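# Lift three sand cores from mould onto plywood boards

## Task

Remove three sand cores from the mould: the elongated core with the rounded nose, plus the two upright bladed cores in the mould half on the robot's right side. Set all three down on the plywood boards next to the mould and release them. The remaining two cores must stay upright in the mould.

## Robot and tools

ROBOT AND FRAMES
There are two arms: left_arm, on the +y side, and right_arm. These names do not tell you which side of an image an arm appears on. The scene frame has its origin at table-top height, midway between the nominal bases, with +x pointing out over the table and +z up. Calibrated bases: left_arm at (+0.031, +0.345, 0) m with quat_wxyz (+1.000, 0, 0, +0.008); right_arm at (+0.030, -0.335, 0) m with quat_wxyz (+1.000, 0, 0, -0.014). A two-camera stand sits behind the arms.

Each arm reports its gripper pose and wrist-camera pose in its own base frame. The table and fixed cameras use the scene frame. The reported pose can be off by a few centimetres, more at long reach. The fingers point along the gripper's +z axis and close along its y axis. end_effector_position is the point between the pads, about 1 cm short of the tips.

Joint order for every arm, everywhere, with stated ranges in rad:
- waist -2.618 to 3.054
- shoulder 0.000 to 3.142
- elbow 0.000 to 3.142
- wrist pitch -1.571 to 1.571
- wrist yaw -1.571 to 1.571
- wrist roll -2.094 to 2.094
The real end stops may differ from these by up to 0.059 rad.

ROW FORMAT (shared by execute_actions and move)
One row is a single flat list of 14 numbers, each in [-1, 1], covering both arms even if only one moves:
- numbers 1–6: left_arm joint offsets, in the order above
- number 7: left_arm opening
- numbers 8–13: right_arm joint offsets
- number 14: right_arm opening
Joint numbers are scaled offsets, not poses. 1.0 equals 2.224 rad for waist, shoulder and elbow, and 8.485 rad for the three wrist joints. Offsets are measured from the "Joint targets" line as it stands when the action or move begins, not from the previous row. Sending the same offset again moves the joint further, and 0 keeps the current targets.
The opening is absolute: +1 is fully open and -1 is closed. Between those values the fingers are driven until grip_measured reads the number you sent. To leave a gripper unchanged, send its current command again, because 0 means half-closed.

TOOLS
- execute_actions(actions, cameras): actions is a list of actions. Each action is a list of up to 15 rows, one per 1/30 s; if you give fewer rows, the last one repeats for the remaining steps. An action that would push a joint more than 0.059 rad beyond its range is rejected for both arms. Each control step, targets stay within 0.339 rad (first three joints) or 2.2 rad (wrists) of the measured angle. If targets would move the gripper more than 200 mm away, they are scaled back. An empty actions list returns state plus all images.
- move(target, speed, blend, opening_speed, grip_force, blocking, cameras): target is one row or a list of up to 15 rows. Every row's offsets count from the same starting Joint targets. The joints follow synchronized paths, so gripper motion is curved, and nothing is avoided along the way. speed is the top rad/s of the joint with the farthest to travel: 0.01 to 12.57, default 0.5, either one value or one per target. blend, in rad, rounds the corners at intermediate targets; 0 means stop at each one. opening_speed is the rate at which the commanded opening changes, in units of the -1..+1 scale per second, at least 0.2. grip_force is per-pad force in N, 10 to 50, given as one value or one per arm. It stays set until you change it, and lower values close more slowly. blocking=false returns after about 0.5 s while the move continues. The result includes a "move:" line with done, off_target (at rest more than 0.035 rad from the target), moving, held or fault, and possibly limits=held.
- wait(seconds 0–10, cameras): holds the last commands while a running move continues.
- stop(cameras): brakes a running move.
- zoom_image(camera, region): camera is cam_left_wrist or cam_right_wrist. region is [x0, y0, x1, y1] in pixels of that camera's newest image, at most 504 px on each side.
- finished_scene(scene): ends the scene and cannot be undone. Make no further calls in that reply.
Both cameras are 896x504, listed in that order. Approximate focal lengths are 434 px (left) and 443 px (right).

RESULT LINES
Joint positions and Joint velocities show one block per arm, in joint order, in rad and rad/s, followed by the pad gap in m (0.094 is fully open). "within noise" means the arm is still. Joint targets is the base for your next offsets. Tool commands shows each gripper's current command. grip_measured uses the opening scale. When empty it can read a little wide; when squeezing it can read up to about 0.064 below the part's width. grip_effort_nm is the motor effort (negative means closing) and is only a rough sign of a grasp. Joint torques include the arm's own weight and offsets; positive means toward larger angles. "joint sent to its limit" means a joint reached its end stop. "joint command not followed" means the clearance check changed some targets. MOTOR HOT appears from 75 °C. At 90 °C that arm folds up and stays idle. Holding loads, reaching far out, or pushing against an unreachable pose all heat the motors.

CAUTIONS
Do not drop cores, release them while they are still moving, slam or hit things, or push hard on the mould, table or fixtures. Keep the two arms from touching each other, and never close one gripper on the other's fingers. A touch by the wrist-camera cable counts as contact. Nothing may fall off the table or be left off it. Sand cores can crush, so close slowly with opening_speed and a modest grip_force, and approach contact at low speed. If an arm is stuck pressing against something, command its targets back past its measured positions. Small loose objects may be jostled now and then.

Each tool is called after ">>>" by a JSON object that holds its "fn" and its "kwargs", one argument or row to a line.

## Session

>>> {"fn": "execute_actions", "kwargs": {
  "actions": []
}}

Scene clock: 0.00 s.
left_arm: end_effector_position=(+0.3628, -0.0246, +0.2019) grip_measured=+1.000 grip_effort_nm=n/a end_effector_quat_wxyz=(+0.567, -0.059, +0.819, -0.064) | right_arm: end_effector_position=(+0.3464, +0.0128, +0.2780) grip_measured=+1.000 grip_effort_nm=n/a end_effector_quat_wxyz=(+0.512, -0.227, +0.829, +0.002)
Joint positions: left_arm=[-0.096 1.023 0.565 0.102 -0.051 -0.204 0.094] | right_arm=[-0.157 1.051 1.019 -0.506 -0.374 -0.477 0.094]
Joint velocities: within noise
Joint torques (N m): no reading
Heat: left arm: 34 °C; right arm: 36 °C.
Joint targets: left_arm=[-0.096 1.015 0.574 0.108 -0.052 -0.203] | right_arm=[-0.157 1.043 1.031 -0.504 -0.378 -0.476]
Tool commands: left_gripper/opening=+1.0 right_gripper/opening=+1.0

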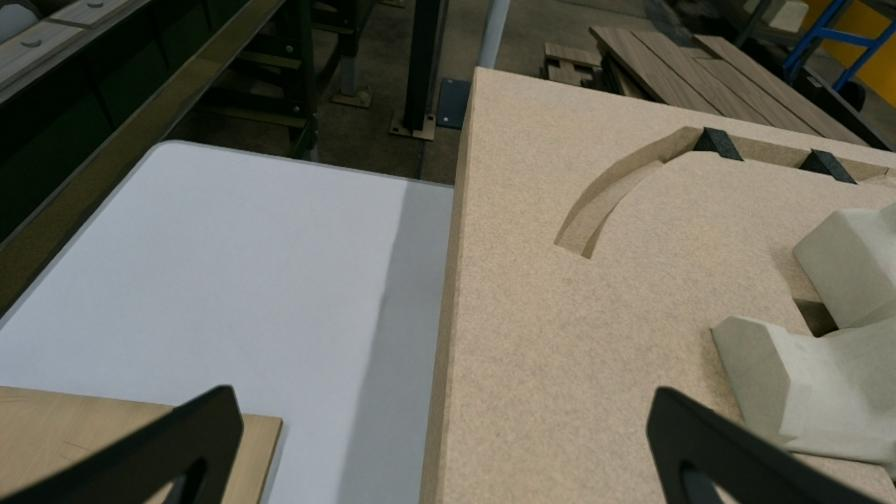

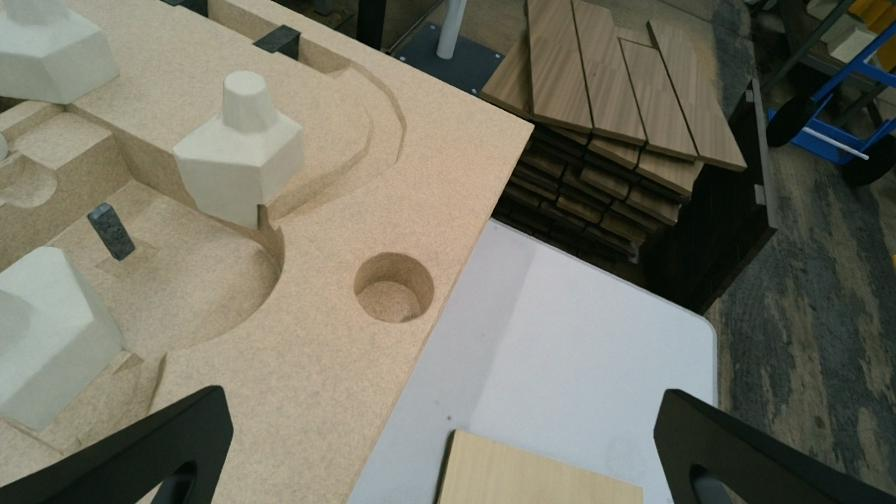

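>>> {"fn": "move", "kwargs": {
  "target": [-0.0917,0.3215,0.713,-0.1954,0.0061,0.0239,1,0.1605,0.309,0.5077,-0.1233,0.0445,0.0561,1],
  "speed": 0.9,
  "cameras": ["all"]
}}

Scene clock: 25.93 s.
left_arm: end_effector_position=(+0.3509, -0.1036, +0.3093) grip_measured=+1.000 grip_effort_nm=0.03 end_effector_quat_wxyz=(+0.221, +0.139, +0.965, -0.030) | right_arm: end_effector_position=(+0.3607, +0.0737, +0.3070) grip_measured=+1.000 grip_effort_nm=0.03 end_effector_quat_wxyz=(+0.221, -0.100, +0.970, +0.024)
Joint positions: left_arm=[-0.293 1.715 2.137 -1.542 -0.007 -0.006 0.094] | right_arm=[0.196 1.721 2.133 -1.536 -0.006 -0.008 0.094]
Joint torques (N m): left_arm=[-0.39 -5.01 6.01 1.21 0.1 0.02] | right_arm=[0.34 -5.38 6.8 0.67 0.04 0.04]
Heat: left arm: 36 °C; right arm: 38 °C.
Joint targets: left_arm=[-0.300 1.730 2.160 -1.550 0.000 0.000] | right_arm=[0.200 1.731 2.160 -1.551 0.000 0.000]
move: done

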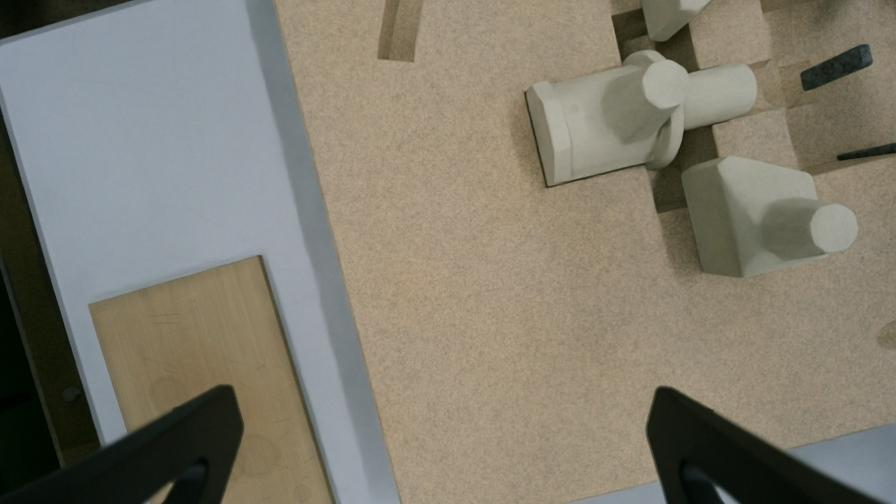

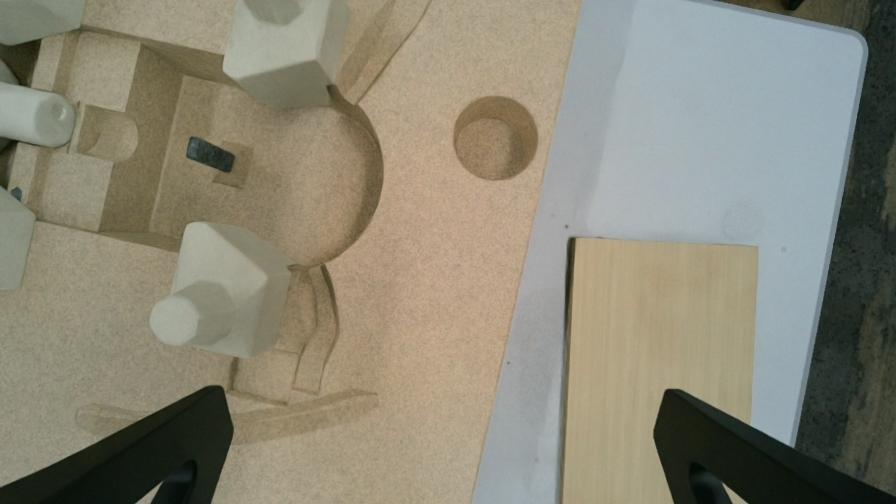

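>>> {"fn": "move", "kwargs": {
  "target": [-0.0675,0,0,0,0,0,1,0.157,0,0,0,0,0,1],
  "speed": 0.9,
  "cameras": ["all"]
}}

Scene clock: 43.83 s.
left_arm: end_effector_position=(+0.3307, -0.1563, +0.3093) grip_measured=+1.000 grip_effort_nm=0.03 end_effector_quat_wxyz=(+0.218, +0.213, +0.951, -0.048) | right_arm: end_effector_position=(+0.3131, +0.1935, +0.3070) grip_measured=+1.000 grip_effort_nm=0.03 end_effector_quat_wxyz=(+0.213, -0.268, +0.938, +0.061)
Joint positions: left_arm=[-0.446 1.715 2.137 -1.543 -0.003 -0.005 0.094] | right_arm=[0.549 1.721 2.133 -1.536 -0.003 -0.007 0.094]
Joint torques (N m): left_arm=[-0.25 -5.05 6.01 1.22 0.05 0] | right_arm=[0.02 -5.38 6.8 0.67 0.03 0.03]
Heat: left arm: 35 °C; right arm: 37 °C.
Joint targets: left_arm=[-0.450 1.730 2.160 -1.550 0.000 0.000] | right_arm=[0.549 1.731 2.160 -1.551 0.000 0.000]
move: done

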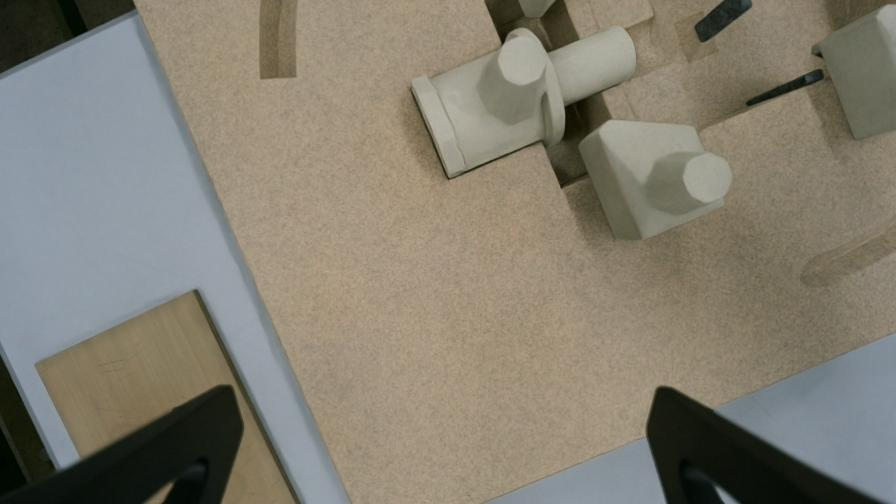

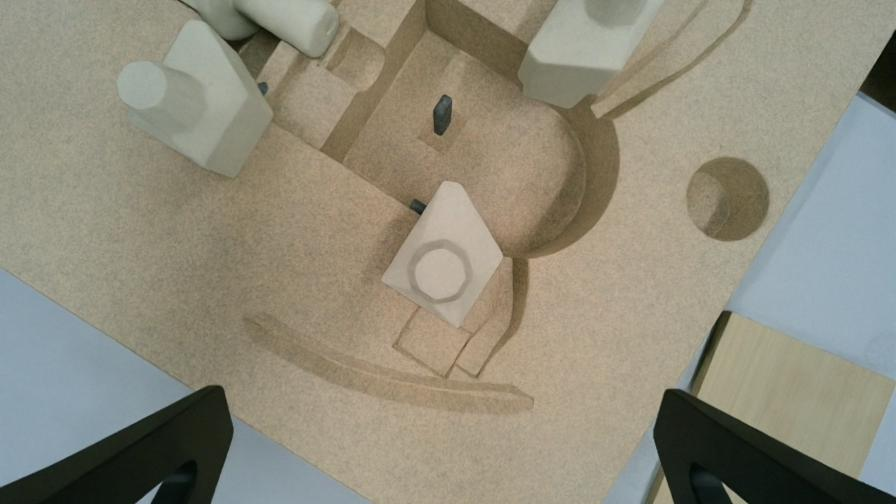

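>>> {"fn": "zoom_image", "kwargs": {
  "camera": "cam_right_wrist",
  "region": [340, 160, 564, 400]
}}

>>> {"fn": "zoom_image", "kwargs": {
  "camera": "cam_left_wrist",
  "region": [396, 0, 760, 250]
}}

Scaled by 2.100.

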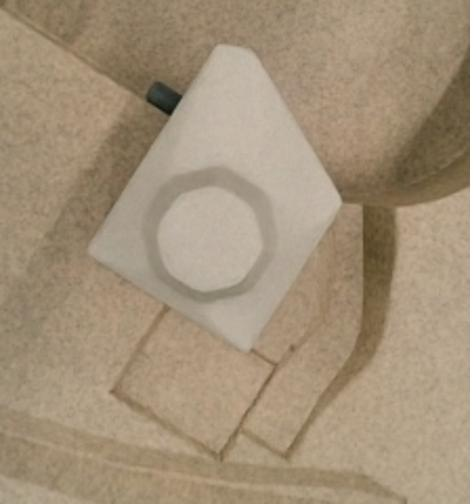

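Scaled by 1.385.

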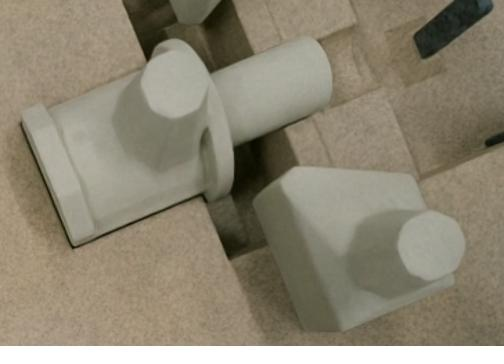

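>>> {"fn": "move", "kwargs": {
  "target": [0.36,0,0,0,0,0,1,-0.40,0,0,0,0,0,1],
  "speed": 0.9,
  "cameras": ["all"]
}}

Scene clock: 99.53 s.
left_arm: end_effector_position=(+0.3429, +0.1272, +0.3093) grip_measured=+1.000 grip_effort_nm=0.03 end_effector_quat_wxyz=(+0.220, -0.173, +0.959, +0.040) | right_arm: end_effector_position=(+0.3469, -0.1230, +0.3070) grip_measured=+1.000 grip_effort_nm=0.02 end_effector_quat_wxyz=(+0.218, +0.163, +0.961, -0.040)
Joint positions: left_arm=[0.351 1.715 2.137 -1.543 -0.003 -0.004 0.094] | right_arm=[-0.342 1.721 2.133 -1.536 0.002 -0.006 0.094]
Joint torques (N m): left_arm=[0.1 -5.07 6 1.21 0.07 0] | right_arm=[0.16 -5.38 6.8 0.67 0.03 0.02]
Heat: left arm: 35 °C; right arm: 37 °C.
Joint targets: left_arm=[0.351 1.730 2.160 -1.550 0.000 0.000] | right_arm=[-0.341 1.731 2.160 -1.551 0.000 0.000]
move: done

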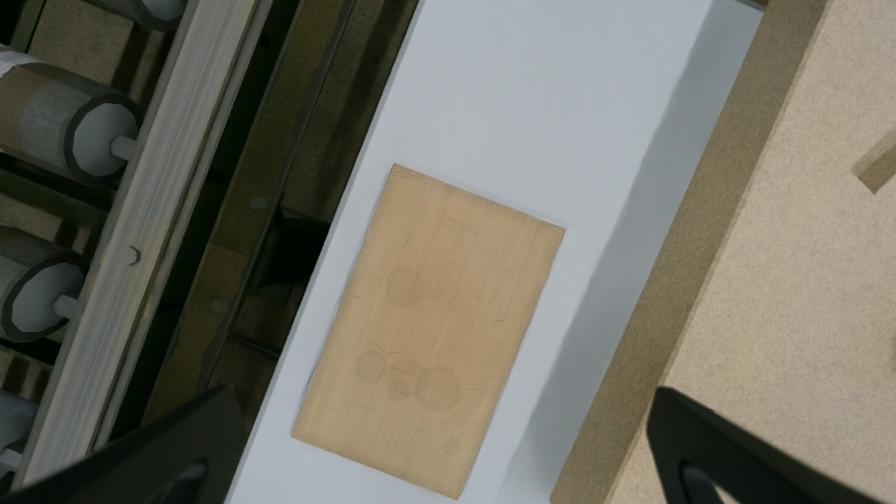

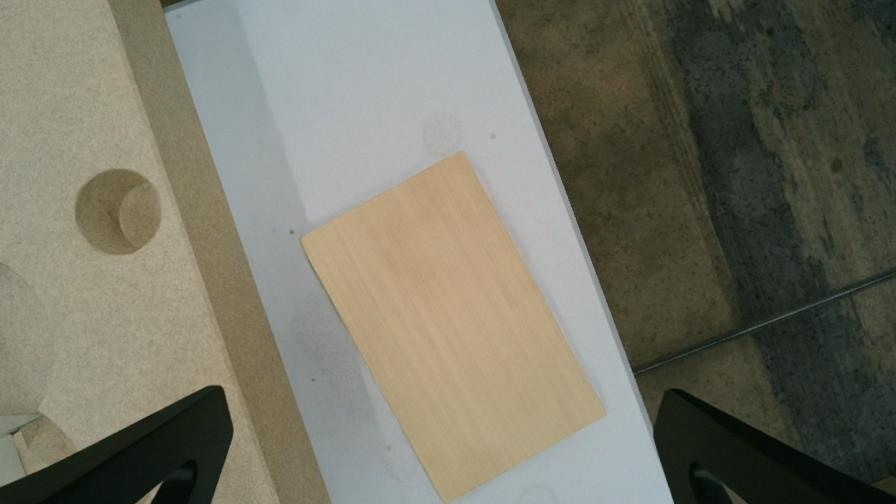

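>>> {"fn": "move", "kwargs": {
  "target": [0,0,0,0,0,0,1,0.4474,0.0228,-0.1148,0.0185,0.0262,0.0731,1],
  "speed": 0.9,
  "cameras": ["cam_right_wrist"]
}}

Scene clock: 127.90 s.
left_arm: end_effector_position=(+0.3429, +0.1272, +0.3093) grip_measured=+1.000 grip_effort_nm=0.03 end_effector_quat_wxyz=(+0.220, -0.173, +0.959, +0.040) | right_arm: end_effector_position=(+0.3225, +0.2039, +0.2346) grip_measured=+1.000 grip_effort_nm=0.02 end_effector_quat_wxyz=(+0.180, -0.008, +0.984, +0.004)
Joint positions: left_arm=[0.351 1.715 2.137 -1.543 -0.003 -0.004 0.094] | right_arm=[0.659 1.774 1.912 -1.411 0.209 0.611 0.094]
Joint torques (N m): left_arm=[0.03 -5.14 6.02 1.18 0.05 -0.03] | right_arm=[-0.43 -6.5 4.68 0.74 0.2 0.08]
Heat: left arm: 35 °C; right arm: 37 °C.
Joint targets: left_arm=[0.351 1.730 2.160 -1.550 0.000 0.000] | right_arm=[0.654 1.781 1.905 -1.394 0.222 0.620]
move: done
Images, in order (width x height): cam_right_wrist 896x504.

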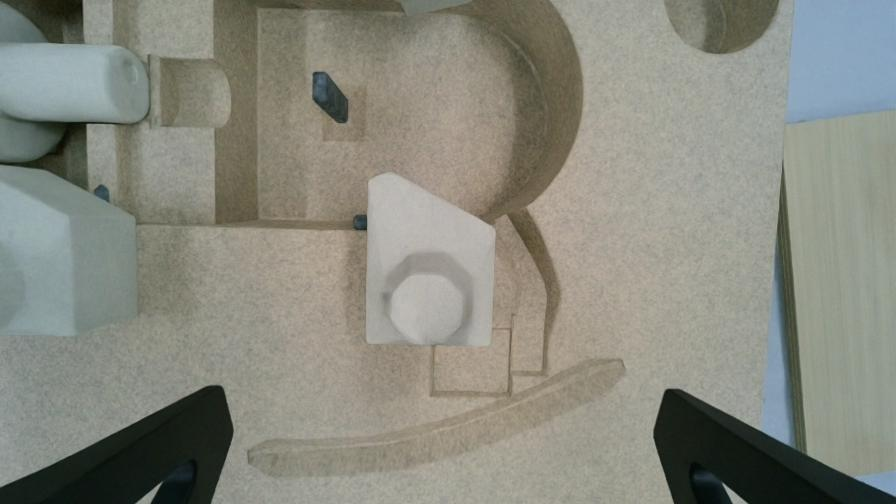

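>>> {"fn": "move", "kwargs": {
  "target": [0,0,0,0,0,0,1,-0.004,0.0036,-0.1397,0.0357,-0.0016,-0.0006,1],
  "speed": 0.5,
  "cameras": ["cam_right_wrist"]
}}

Scene clock: 162.23 s.
left_arm: end_effector_position=(+0.3429, +0.1272, +0.3093) grip_measured=+1.000 grip_effort_nm=0.03 end_effector_quat_wxyz=(+0.220, -0.173, +0.959, +0.040) | right_arm: end_effector_position=(+0.3353, +0.2116, +0.1536) grip_measured=+1.000 grip_effort_nm=0.02 end_effector_quat_wxyz=(+0.171, -0.007, +0.985, -0.001)
Joint positions: left_arm=[0.351 1.715 2.137 -1.543 -0.003 -0.004 0.094] | right_arm=[0.654 1.783 1.599 -1.11 0.207 0.611 0.094]
Joint torques (N m): left_arm=[0.1 -5.05 6.06 1.21 0.05 -0.02] | right_arm=[-0.73 -7.06 5.18 0.73 0.1 0.01]
Heat: left arm: 36 °C; right arm: 34 °C.
Joint targets: left_arm=[0.351 1.730 2.160 -1.550 0.000 0.000] | right_arm=[0.646 1.789 1.594 -1.091 0.208 0.615]
move: done
Images, in order (width x height): cam_right_wrist 896x504.

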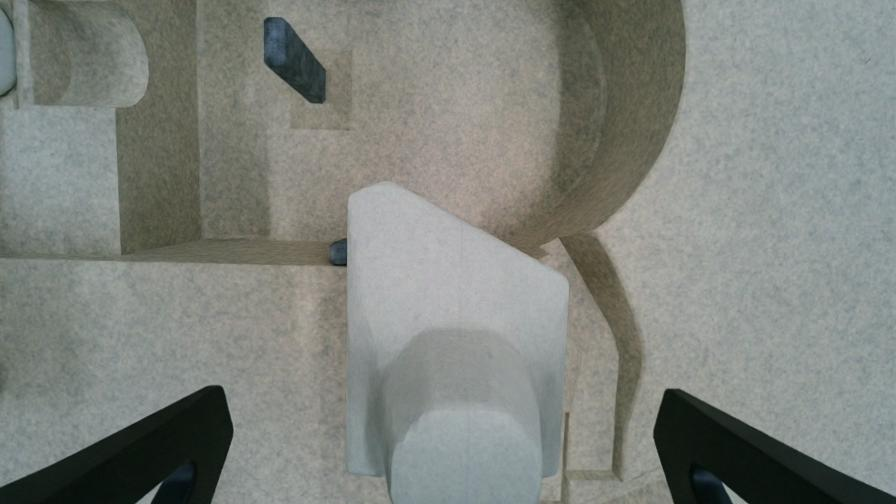

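>>> {"fn": "move", "kwargs": {
  "target": [
    [0,0,0,0,0,0,1,-0.003,0,-0.011,0.0028,0,0,1],
    [0,0,0,0,0,0,1,-0.003,0,-0.011,0.0028,0,0,-0.6]
  ],
  "speed": 0.5,
  "opening_speed": 1.0,
  "grip_force": 35,
  "cameras": ["cam_right_wrist"]
}}

Scene clock: 177.60 s.
left_arm: end_effector_position=(+0.3429, +0.1272, +0.3093) grip_measured=+1.000 grip_effort_nm=0.03 end_effector_quat_wxyz=(+0.220, -0.173, +0.959, +0.040) | right_arm: end_effector_position=(+0.3379, +0.2098, +0.1486) grip_measured=-0.188 grip_effort_nm=-0.68 end_effector_quat_wxyz=(+0.172, -0.003, +0.985, +0.000)
Joint positions: left_arm=[0.351 1.715 2.137 -1.543 -0.003 -0.004 0.094] | right_arm=[0.646 1.783 1.579 -1.085 0.205 0.611 0.038]
Joint torques (N m): left_arm=[0.12 -5.03 5.94 1.19 0.08 0] | right_arm=[-0.58 -7.13 4.92 0.73 0.11 0]
Heat: left arm: 36 °C; right arm: 35 °C.
Joint targets: left_arm=[0.351 1.730 2.160 -1.550 0.000 0.000] | right_arm=[0.639 1.789 1.570 -1.067 0.208 0.615]
grip_force (N): 35, 35
move: done
Images, in order (width x height): cam_right_wrist 896x504.

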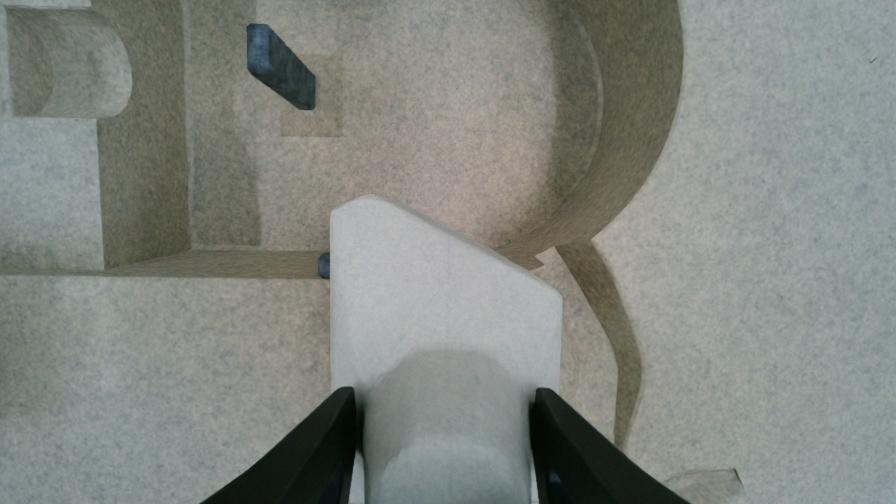

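>>> {"fn": "move", "kwargs": {
  "target": [0,0,0,0,0,0,1,0,0.0051,0.0673,-0.0163,0,0,-0.6],
  "speed": 0.15,
  "cameras": ["cam_right_wrist"]
}}

Scene clock: 184.60 s.
left_arm: end_effector_position=(+0.3429, +0.1272, +0.3093) grip_measured=+1.000 grip_effort_nm=0.03 end_effector_quat_wxyz=(+0.220, -0.173, +0.959, +0.040) | right_arm: end_effector_position=(+0.3335, +0.2088, +0.1659) grip_measured=-0.231 grip_effort_nm=-0.73 end_effector_quat_wxyz=(+0.158, -0.005, +0.987, -0.004)
Joint positions: left_arm=[0.351 1.715 2.137 -1.543 -0.003 -0.004 0.094] | right_arm=[0.646 1.799 1.676 -1.195 0.195 0.611 0.036]
Joint torques (N m): left_arm=[0.09 -5.08 5.96 1.19 0.07 -0.01] | right_arm=[-0.61 -7.5 8.98 0.41 0.21 0.01]
Heat: left arm: 36 °C; right arm: 35 °C.
Joint targets: left_arm=[0.351 1.730 2.160 -1.550 0.000 0.000] | right_arm=[0.639 1.801 1.719 -1.205 0.208 0.615]
grip_force (N): 35, 35
move: off_target (right_arm); right_arm: the elbow is farthest, 0.044 rad from its target
Images, in order (width x height): cam_right_wrist 896x504.

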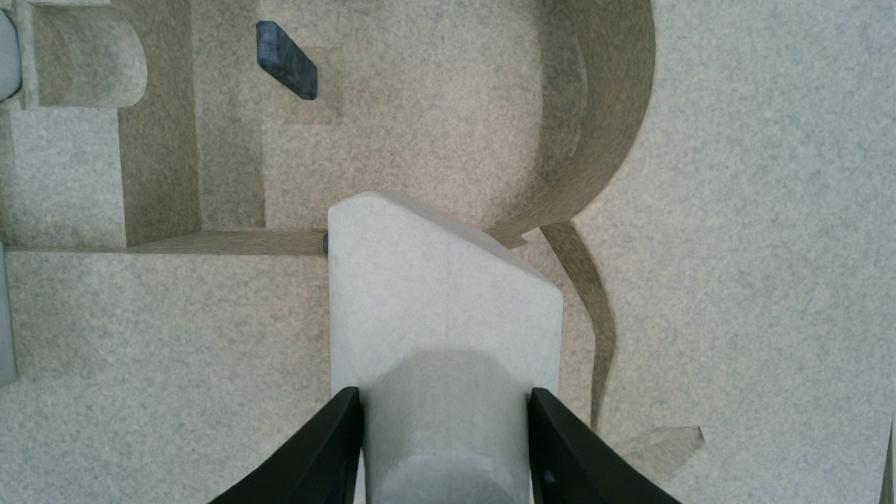

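>>> {"fn": "move", "kwargs": {
  "target": [0,0,0,0,0,0,1,0,0.0221,0.1119,-0.0236,0,0,-0.6],
  "speed": 0.2,
  "cameras": ["cam_right_wrist"]
}}

Scene clock: 188.90 s.
left_arm: end_effector_position=(+0.3429, +0.1272, +0.3093) grip_measured=+1.000 grip_effort_nm=0.03 end_effector_quat_wxyz=(+0.220, -0.173, +0.959, +0.040) | right_arm: end_effector_position=(+0.3317, +0.2077, +0.2111) grip_measured=-0.249 grip_effort_nm=-0.72 end_effector_quat_wxyz=(+0.152, -0.006, +0.988, -0.008)
Joint positions: left_arm=[0.351 1.715 2.137 -1.543 -0.003 -0.004 0.094] | right_arm=[0.646 1.848 1.925 -1.41 0.193 0.611 0.035]
Joint torques (N m): left_arm=[0.08 -5.05 6.02 1.22 0.06 0] | right_arm=[-0.59 -7.57 8.69 0.52 0.22 0.01]
Heat: left arm: 36 °C; right arm: 36 °C.
Joint targets: left_arm=[0.351 1.730 2.160 -1.550 0.000 0.000] | right_arm=[0.639 1.850 1.968 -1.406 0.208 0.615]
grip_force (N): 35, 35
move: off_target (right_arm); right_arm: the elbow is farthest, 0.043 rad from its target
Images, in order (width x height): cam_right_wrist 896x504.

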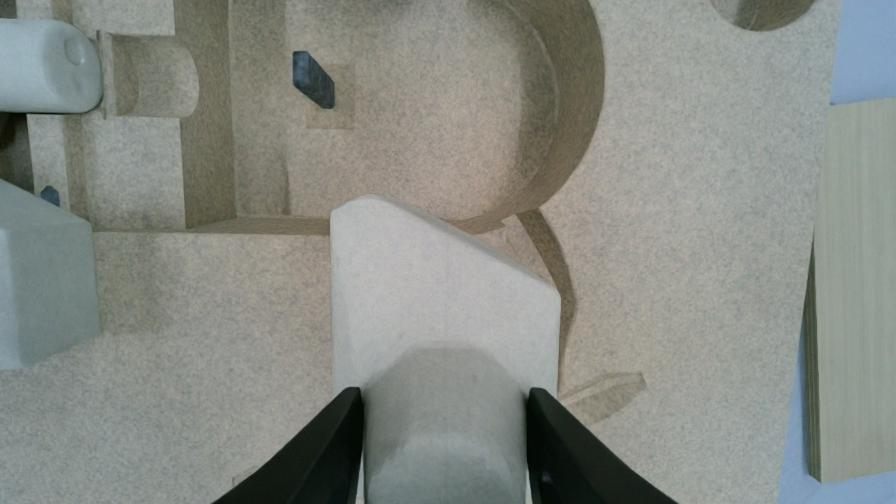

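>>> {"fn": "move", "kwargs": {
  "target": [-0.5845,-0.318,-0.916,0.303,0,0,1,0,0,0,0,0,0,-0.6],
  "speed": 0.9,
  "cameras": ["all"]
}}

Scene clock: 199.33 s.
left_arm: end_effector_position=(+0.1976, -0.2688, +0.2123) grip_measured=+1.000 grip_effort_nm=0.03 end_effector_quat_wxyz=(+0.658, +0.304, +0.602, -0.335) | right_arm: end_effector_position=(+0.3317, +0.2077, +0.2111) grip_measured=-0.249 grip_effort_nm=-0.72 end_effector_quat_wxyz=(+0.152, -0.006, +0.988, -0.008)
Joint positions: left_arm=[-0.941 1.04 0.129 1.001 -0.003 -0.004 0.094] | right_arm=[0.646 1.848 1.925 -1.41 0.193 0.611 0.035]
Joint torques (N m): left_arm=[-0.58 -2.59 4.34 2.39 0.06 -0.01] | right_arm=[-0.59 -7.56 8.7 0.53 0.23 0.01]
Heat: left arm: 36 °C; right arm: 37 °C.
Joint targets: left_arm=[-0.949 1.023 0.123 1.021 0.000 0.000] | right_arm=[0.639 1.850 1.968 -1.406 0.208 0.615]
grip_force (N): 35, 35
move: off_target (right_arm); right_arm: the elbow is farthest, 0.043 rad from its target

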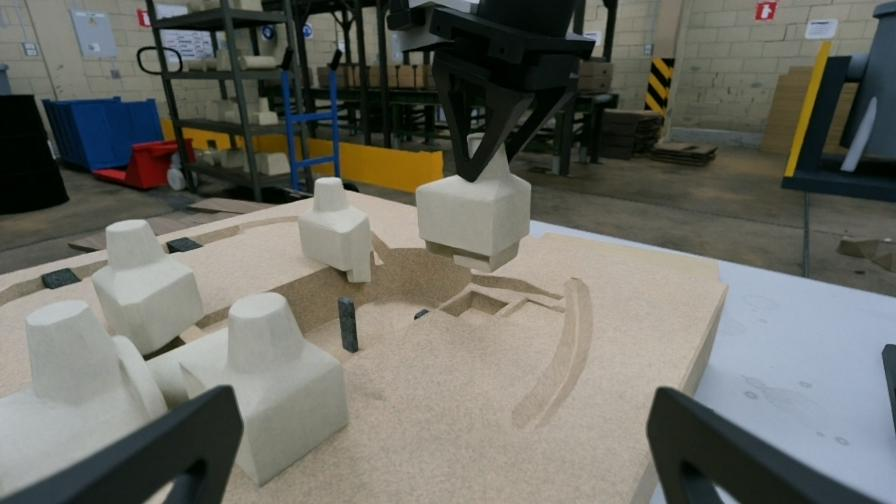

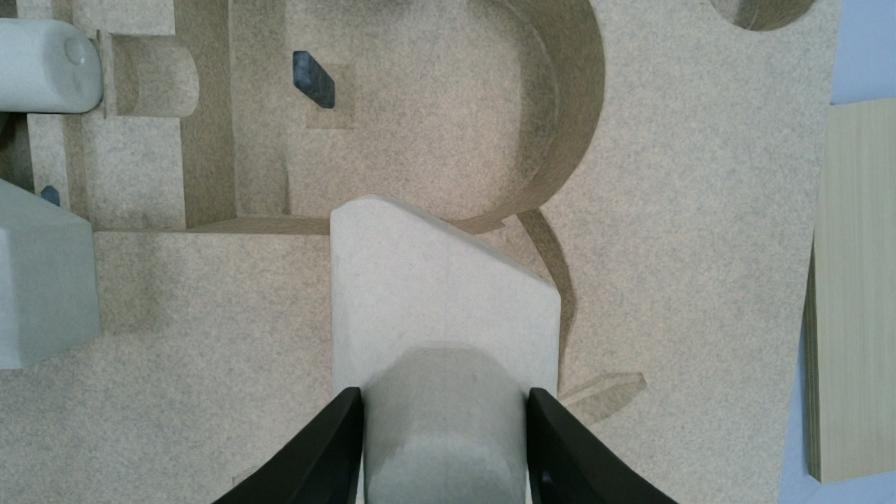

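>>> {"fn": "zoom_image", "kwargs": {
  "camera": "cam_left_wrist",
  "region": [280, 120, 600, 330]
}}

Scaled by 1.575.

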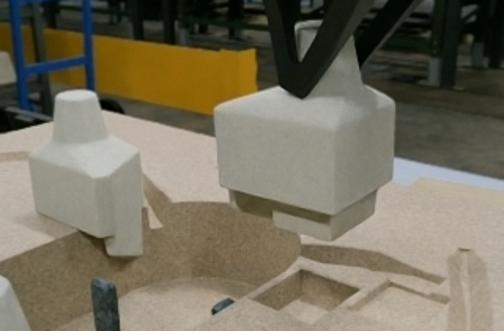

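>>> {"fn": "move", "kwargs": {
  "target": [0.1,0,0,0,0,0,1,-0.4753,-0.2307,-0.2755,0.0243,-0.0245,-0.0725,-0.6],
  "speed": 0.6,
  "cameras": ["all"]
}}

Scene clock: 216.93 s.
left_arm: end_effector_position=(+0.2487, -0.2224, +0.2125) grip_measured=+1.000 grip_effort_nm=0.03 end_effector_quat_wxyz=(+0.689, +0.240, +0.630, -0.265) | right_arm: end_effector_position=(+0.2646, -0.1170, +0.1936) grip_measured=-0.249 grip_effort_nm=-0.72 end_effector_quat_wxyz=(+0.148, +0.209, +0.966, -0.033)
Joint positions: left_arm=[-0.734 1.04 0.129 1.002 -0.003 -0.003 0.094] | right_arm=[-0.416 1.372 1.352 -1.246 0.005 0.008 0.035]
Joint torques (N m): left_arm=[0.62 -2.58 4.23 2.41 0.03 -0.02] | right_arm=[-0.17 -7.01 5.7 1.03 -0.06 -0.12]
Heat: left arm: 36 °C; right arm: 38 °C.
Joint targets: left_arm=[-0.727 1.023 0.123 1.021 0.000 0.000] | right_arm=[-0.418 1.337 1.356 -1.199 0.000 0.000]
grip_force (N): 35, 35
move: off_target (right_arm); right_arm: the wrist pitch is farthest, 0.046 rad from its target

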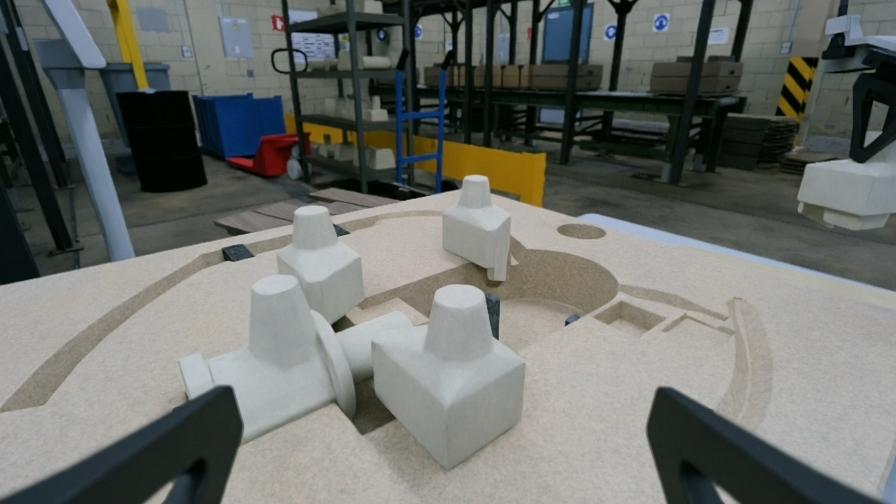

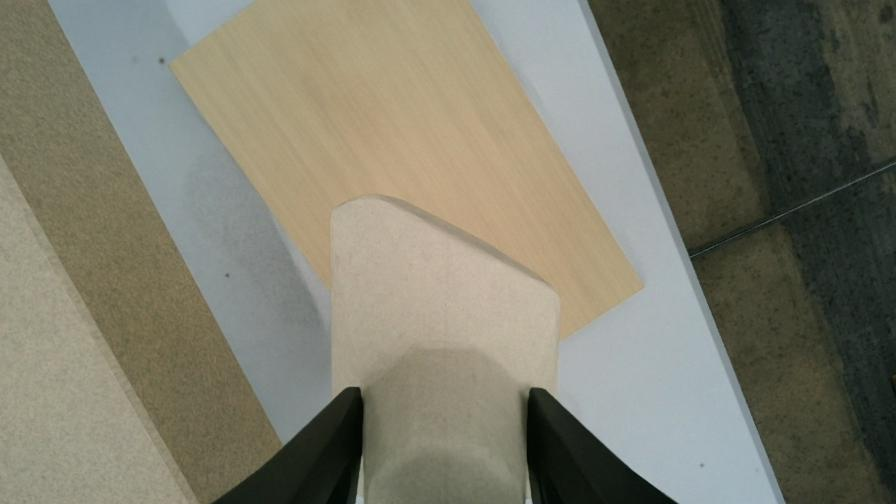

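>>> {"fn": "move", "kwargs": {
  "target": [0,0,0,0,0,0,1,0,-0.0243,-0.1565,0.0429,0,0,-0.6],
  "speed": 0.35,
  "cameras": ["all"]
}}

Scene clock: 224.43 s.
left_arm: end_effector_position=(+0.2487, -0.2224, +0.2125) grip_measured=+1.000 grip_effort_nm=0.03 end_effector_quat_wxyz=(+0.689, +0.240, +0.630, -0.265) | right_arm: end_effector_position=(+0.2694, -0.1191, +0.1192) grip_measured=-0.249 grip_effort_nm=-0.72 end_effector_quat_wxyz=(+0.174, +0.207, +0.962, -0.039)
Joint positions: left_arm=[-0.734 1.04 0.129 1.002 -0.003 -0.003 0.094] | right_arm=[-0.416 1.323 1.001 -0.889 0.005 0.008 0.035]
Joint torques (N m): left_arm=[0.68 -2.56 4.34 2.38 0.04 -0.02] | right_arm=[-0.16 -7.21 6.2 1.19 -0.07 -0.13]
Heat: left arm: 36 °C; right arm: 37 °C.
Joint targets: left_arm=[-0.727 1.023 0.123 1.021 0.000 0.000] | right_arm=[-0.418 1.283 1.007 -0.835 0.000 0.000]
grip_force (N): 35, 35
move: off_target (right_arm); right_arm: the wrist pitch is farthest, 0.054 rad from its target

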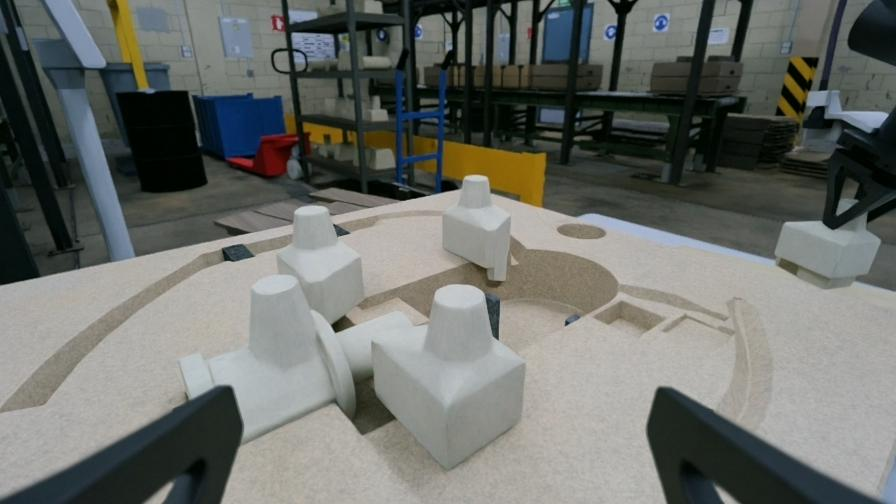

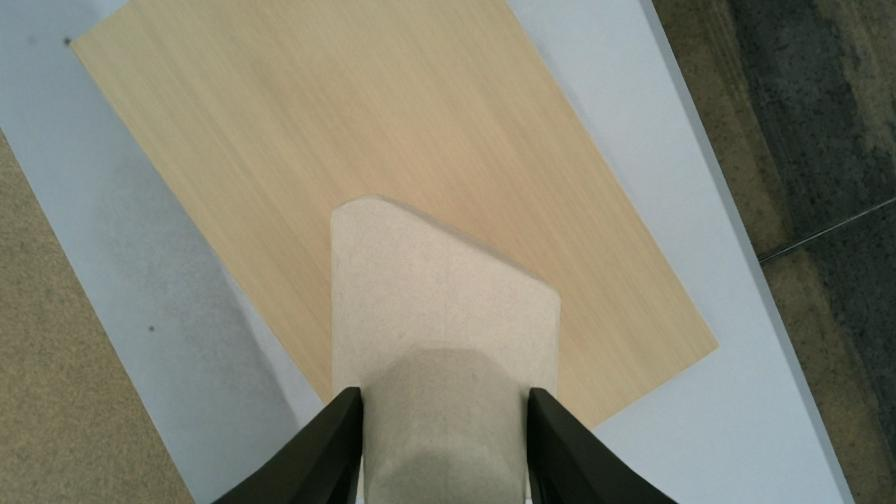

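>>> {"fn": "move", "kwargs": {
  "target": [0,0,0,0,0,0,1,0,0.0026,-0.0197,0.0058,0,0,-0.6],
  "speed": 0.1,
  "cameras": ["all"]
}}

>>> {"fn": "zoom_image", "kwargs": {
  "camera": "cam_left_wrist",
  "region": [720, 160, 896, 340]
}}

Scene clock: 230.33 s.
left_arm: end_effector_position=(+0.2487, -0.2224, +0.2125) grip_measured=+1.000 grip_effort_nm=0.03 end_effector_quat_wxyz=(+0.689, +0.240, +0.630, -0.265) | right_arm: end_effector_position=(+0.2699, -0.1193, +0.1097) grip_measured=-0.249 grip_effort_nm=-0.72 end_effector_quat_wxyz=(+0.178, +0.207, +0.961, -0.040)
Joint positions: left_arm=[-0.734 1.04 0.129 1.002 -0.003 -0.003 0.094] | right_arm=[-0.416 1.322 0.959 -0.841 0.005 0.008 0.035]
Joint torques (N m): left_arm=[0.65 -2.63 4.36 2.4 0.06 -0.01] | right_arm=[-0.16 -6.64 6.02 1.22 -0.06 -0.11]
Heat: left arm: 36 °C; right arm: 37 °C.
Joint targets: left_arm=[-0.727 1.023 0.123 1.021 0.000 0.000] | right_arm=[-0.418 1.288 0.964 -0.786 0.000 0.000]
grip_force (N): 35, 35
move: off_target (right_arm); right_arm: the wrist pitch is farthest, 0.055 rad from its target

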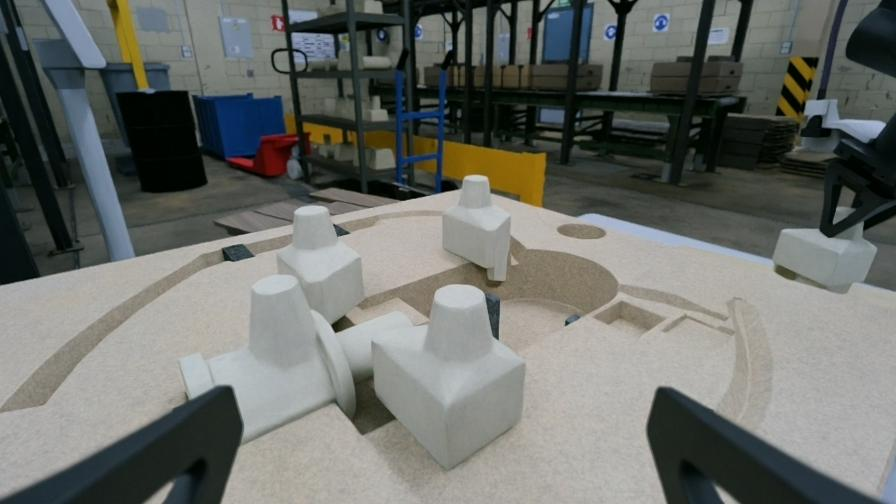

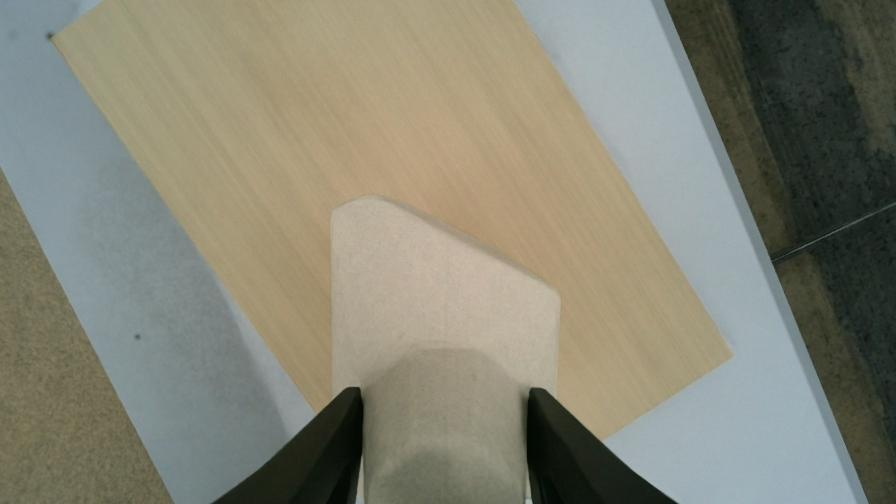

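Scaled by 2.800.

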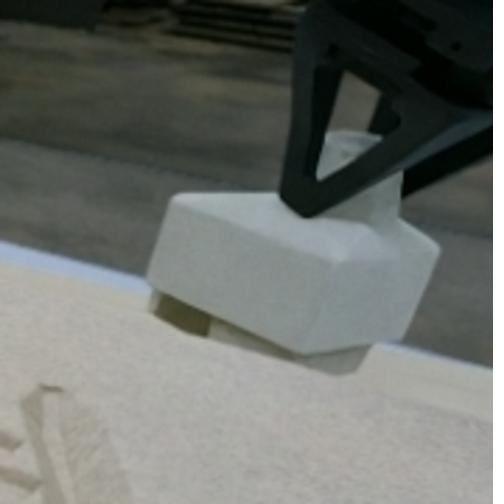

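>>> {"fn": "move", "kwargs": {
  "target": [0,0,0,0,0,0,1,0,0.002,-0.0145,0.005,0,0,-0.6],
  "speed": 0.1
}}

Scene clock: 234.37 s.
left_arm: end_effector_position=(+0.2487, -0.2224, +0.2125) grip_measured=+1.000 grip_effort_nm=0.03 end_effector_quat_wxyz=(+0.689, +0.240, +0.630, -0.265) | right_arm: end_effector_position=(+0.2730, -0.1207, +0.1058) grip_measured=-0.249 grip_effort_nm=-0.73 end_effector_quat_wxyz=(+0.187, +0.207, +0.959, -0.042)
Joint positions: left_arm=[-0.734 1.04 0.129 1.002 -0.003 -0.003 0.094] | right_arm=[-0.416 1.321 0.936 -0.8 0.005 0.007 0.035]
Joint torques (N m): left_arm=[0.62 -2.61 4.36 2.39 0.05 -0.02] | right_arm=[-0.17 -6.16 5.46 1.26 -0.05 -0.12]
Heat: left arm: 36 °C; right arm: 37 °C.
Joint targets: left_arm=[-0.727 1.023 0.123 1.021 0.000 0.000] | right_arm=[-0.418 1.293 0.932 -0.744 0.000 0.000]
grip_force (N): 35, 35
move: off_target (right_arm); right_arm: the wrist pitch is farthest, 0.056 rad from its target

>>> {"fn": "move", "kwargs": {
  "target": [0,0,0,0,0,0,1,0,0.0013,-0.0095,0.0026,0,0,-0.6],
  "speed": 0.1,
  "cameras": ["all"]
}}

Scene clock: 237.73 s.
left_arm: end_effector_position=(+0.2487, -0.2224, +0.2125) grip_measured=+1.000 grip_effort_nm=0.03 end_effector_quat_wxyz=(+0.689, +0.240, +0.630, -0.265) | right_arm: end_effector_position=(+0.2725, -0.1205, +0.1050) grip_measured=-0.249 grip_effort_nm=-0.72 end_effector_quat_wxyz=(+0.192, +0.207, +0.959, -0.043)
Joint positions: left_arm=[-0.734 1.04 0.129 1.002 -0.003 -0.003 0.094] | right_arm=[-0.416 1.31 0.921 -0.786 0.005 0.007 0.035]
Joint torques (N m): left_arm=[0.66 -2.66 4.36 2.37 0.08 -0.01] | right_arm=[-0.17 -4.98 4.89 1.36 -0.06 -0.12]
Heat: left arm: 37 °C; right arm: 36 °C.
Joint targets: left_arm=[-0.727 1.023 0.123 1.021 0.000 0.000] | right_arm=[-0.418 1.296 0.910 -0.722 0.000 0.000]
grip_force (N): 35, 35
move: off_target (right_arm); right_arm: the wrist pitch is farthest, 0.064 rad from its target

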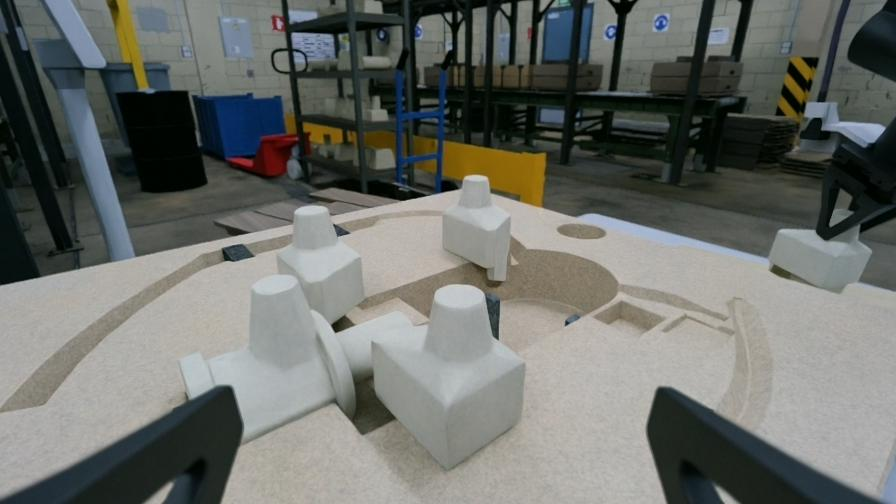

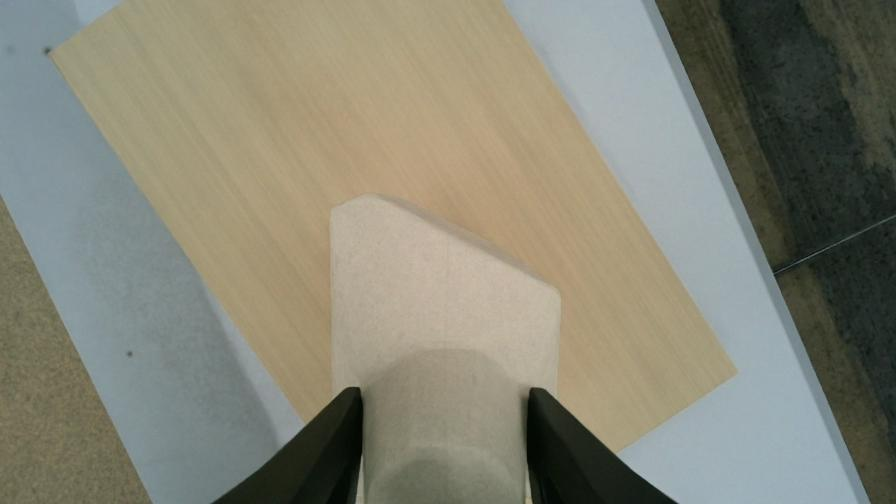

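>>> {"fn": "move", "kwargs": {
  "target": [0,0,0,0,0,0,1,0,0.001,-0.004,-0.006,0,0,-0.6],
  "speed": 0.1
}}

Scene clock: 242.77 s.
left_arm: end_effector_position=(+0.2487, -0.2224, +0.2125) grip_measured=+1.000 grip_effort_nm=0.03 end_effector_quat_wxyz=(+0.689, +0.240, +0.630, -0.265) | right_arm: end_effector_position=(+0.2691, -0.1190, +0.1030) grip_measured=-0.249 grip_effort_nm=-0.72 end_effector_quat_wxyz=(+0.186, +0.207, +0.960, -0.041)
Joint positions: left_arm=[-0.734 1.04 0.129 1.002 -0.003 -0.003 0.094] | right_arm=[-0.416 1.308 0.916 -0.796 0.005 0.007 0.035]
Joint torques (N m): left_arm=[0.64 -2.62 4.27 2.39 0.06 -0.03] | right_arm=[-0.16 -4.52 4.62 0.93 -0.06 -0.12]
Heat: left arm: 37 °C; right arm: 36 °C.
Joint targets: left_arm=[-0.727 1.023 0.123 1.021 0.000 0.000] | right_arm=[-0.418 1.298 0.901 -0.773 0.000 0.000]
grip_force (N): 35, 35
move: done

Press slightly more, then release.

>>> {"fn": "move", "kwargs": {
  "target": [
    [0,0,0,0,0,0,1,0,0.001,-0.006,-0.0035,0,0,-0.6],
    [0,0,0,0,0,0,1,0,0.001,-0.006,-0.0035,0,0,0.6]
  ],
  "speed": 0.1,
  "opening_speed": 0.4,
  "cameras": ["all"]
}}

Scene clock: 249.33 s.
left_arm: end_effector_position=(+0.2487, -0.2224, +0.2125) grip_measured=+1.000 grip_effort_nm=0.03 end_effector_quat_wxyz=(+0.689, +0.240, +0.630, -0.265) | right_arm: end_effector_position=(+0.2587, -0.1144, +0.0945) grip_measured=+0.597 grip_effort_nm=0.18 end_effector_quat_wxyz=(+0.165, +0.207, +0.963, -0.037)
Joint positions: left_arm=[-0.734 1.04 0.129 1.002 -0.003 -0.003 0.094] | right_arm=[-0.416 1.305 0.895 -0.821 0.006 0.007 0.075]
Joint torques (N m): left_arm=[0.64 -2.66 4.3 2.38 0.06 -0.02] | right_arm=[-0.16 -4.07 5.09 0.83 -0.05 -0.11]
Heat: left arm: 37 °C; right arm: 36 °C.
Joint targets: left_arm=[-0.727 1.023 0.123 1.021 0.000 0.000] | right_arm=[-0.418 1.300 0.888 -0.802 0.000 0.000]
grip_force (N): 35, 35
move: done

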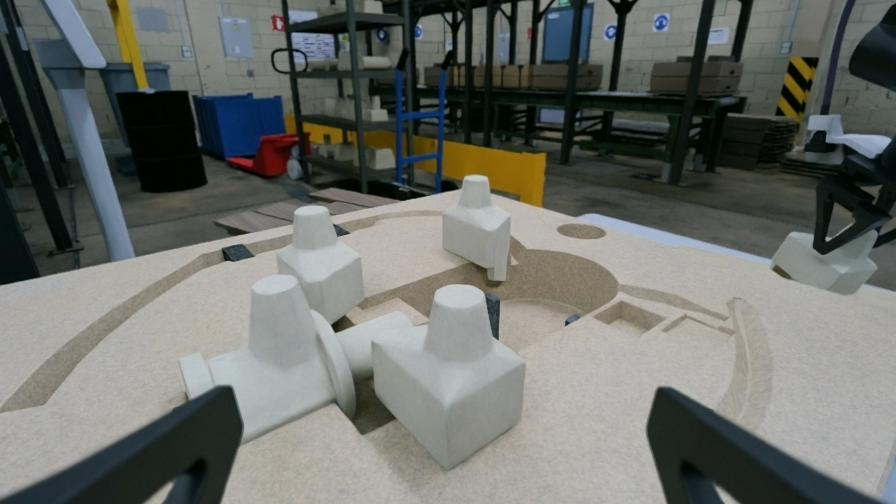

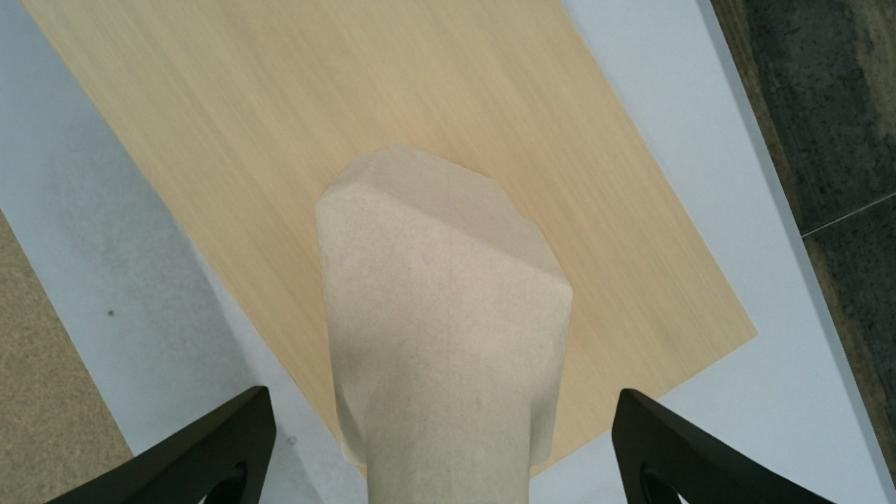

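>>> {"fn": "zoom_image", "kwargs": {
  "camera": "cam_left_wrist",
  "region": [720, 160, 896, 340]
}}

Scaled by 2.800.

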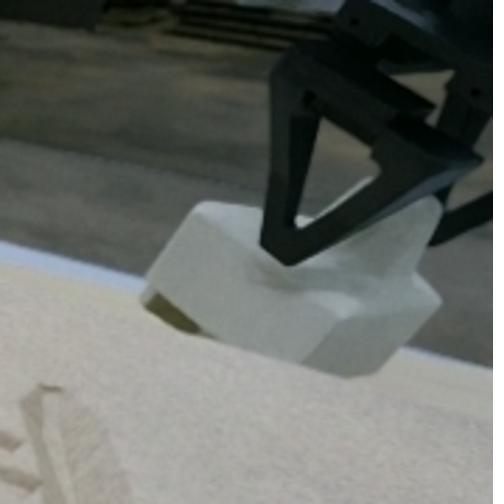

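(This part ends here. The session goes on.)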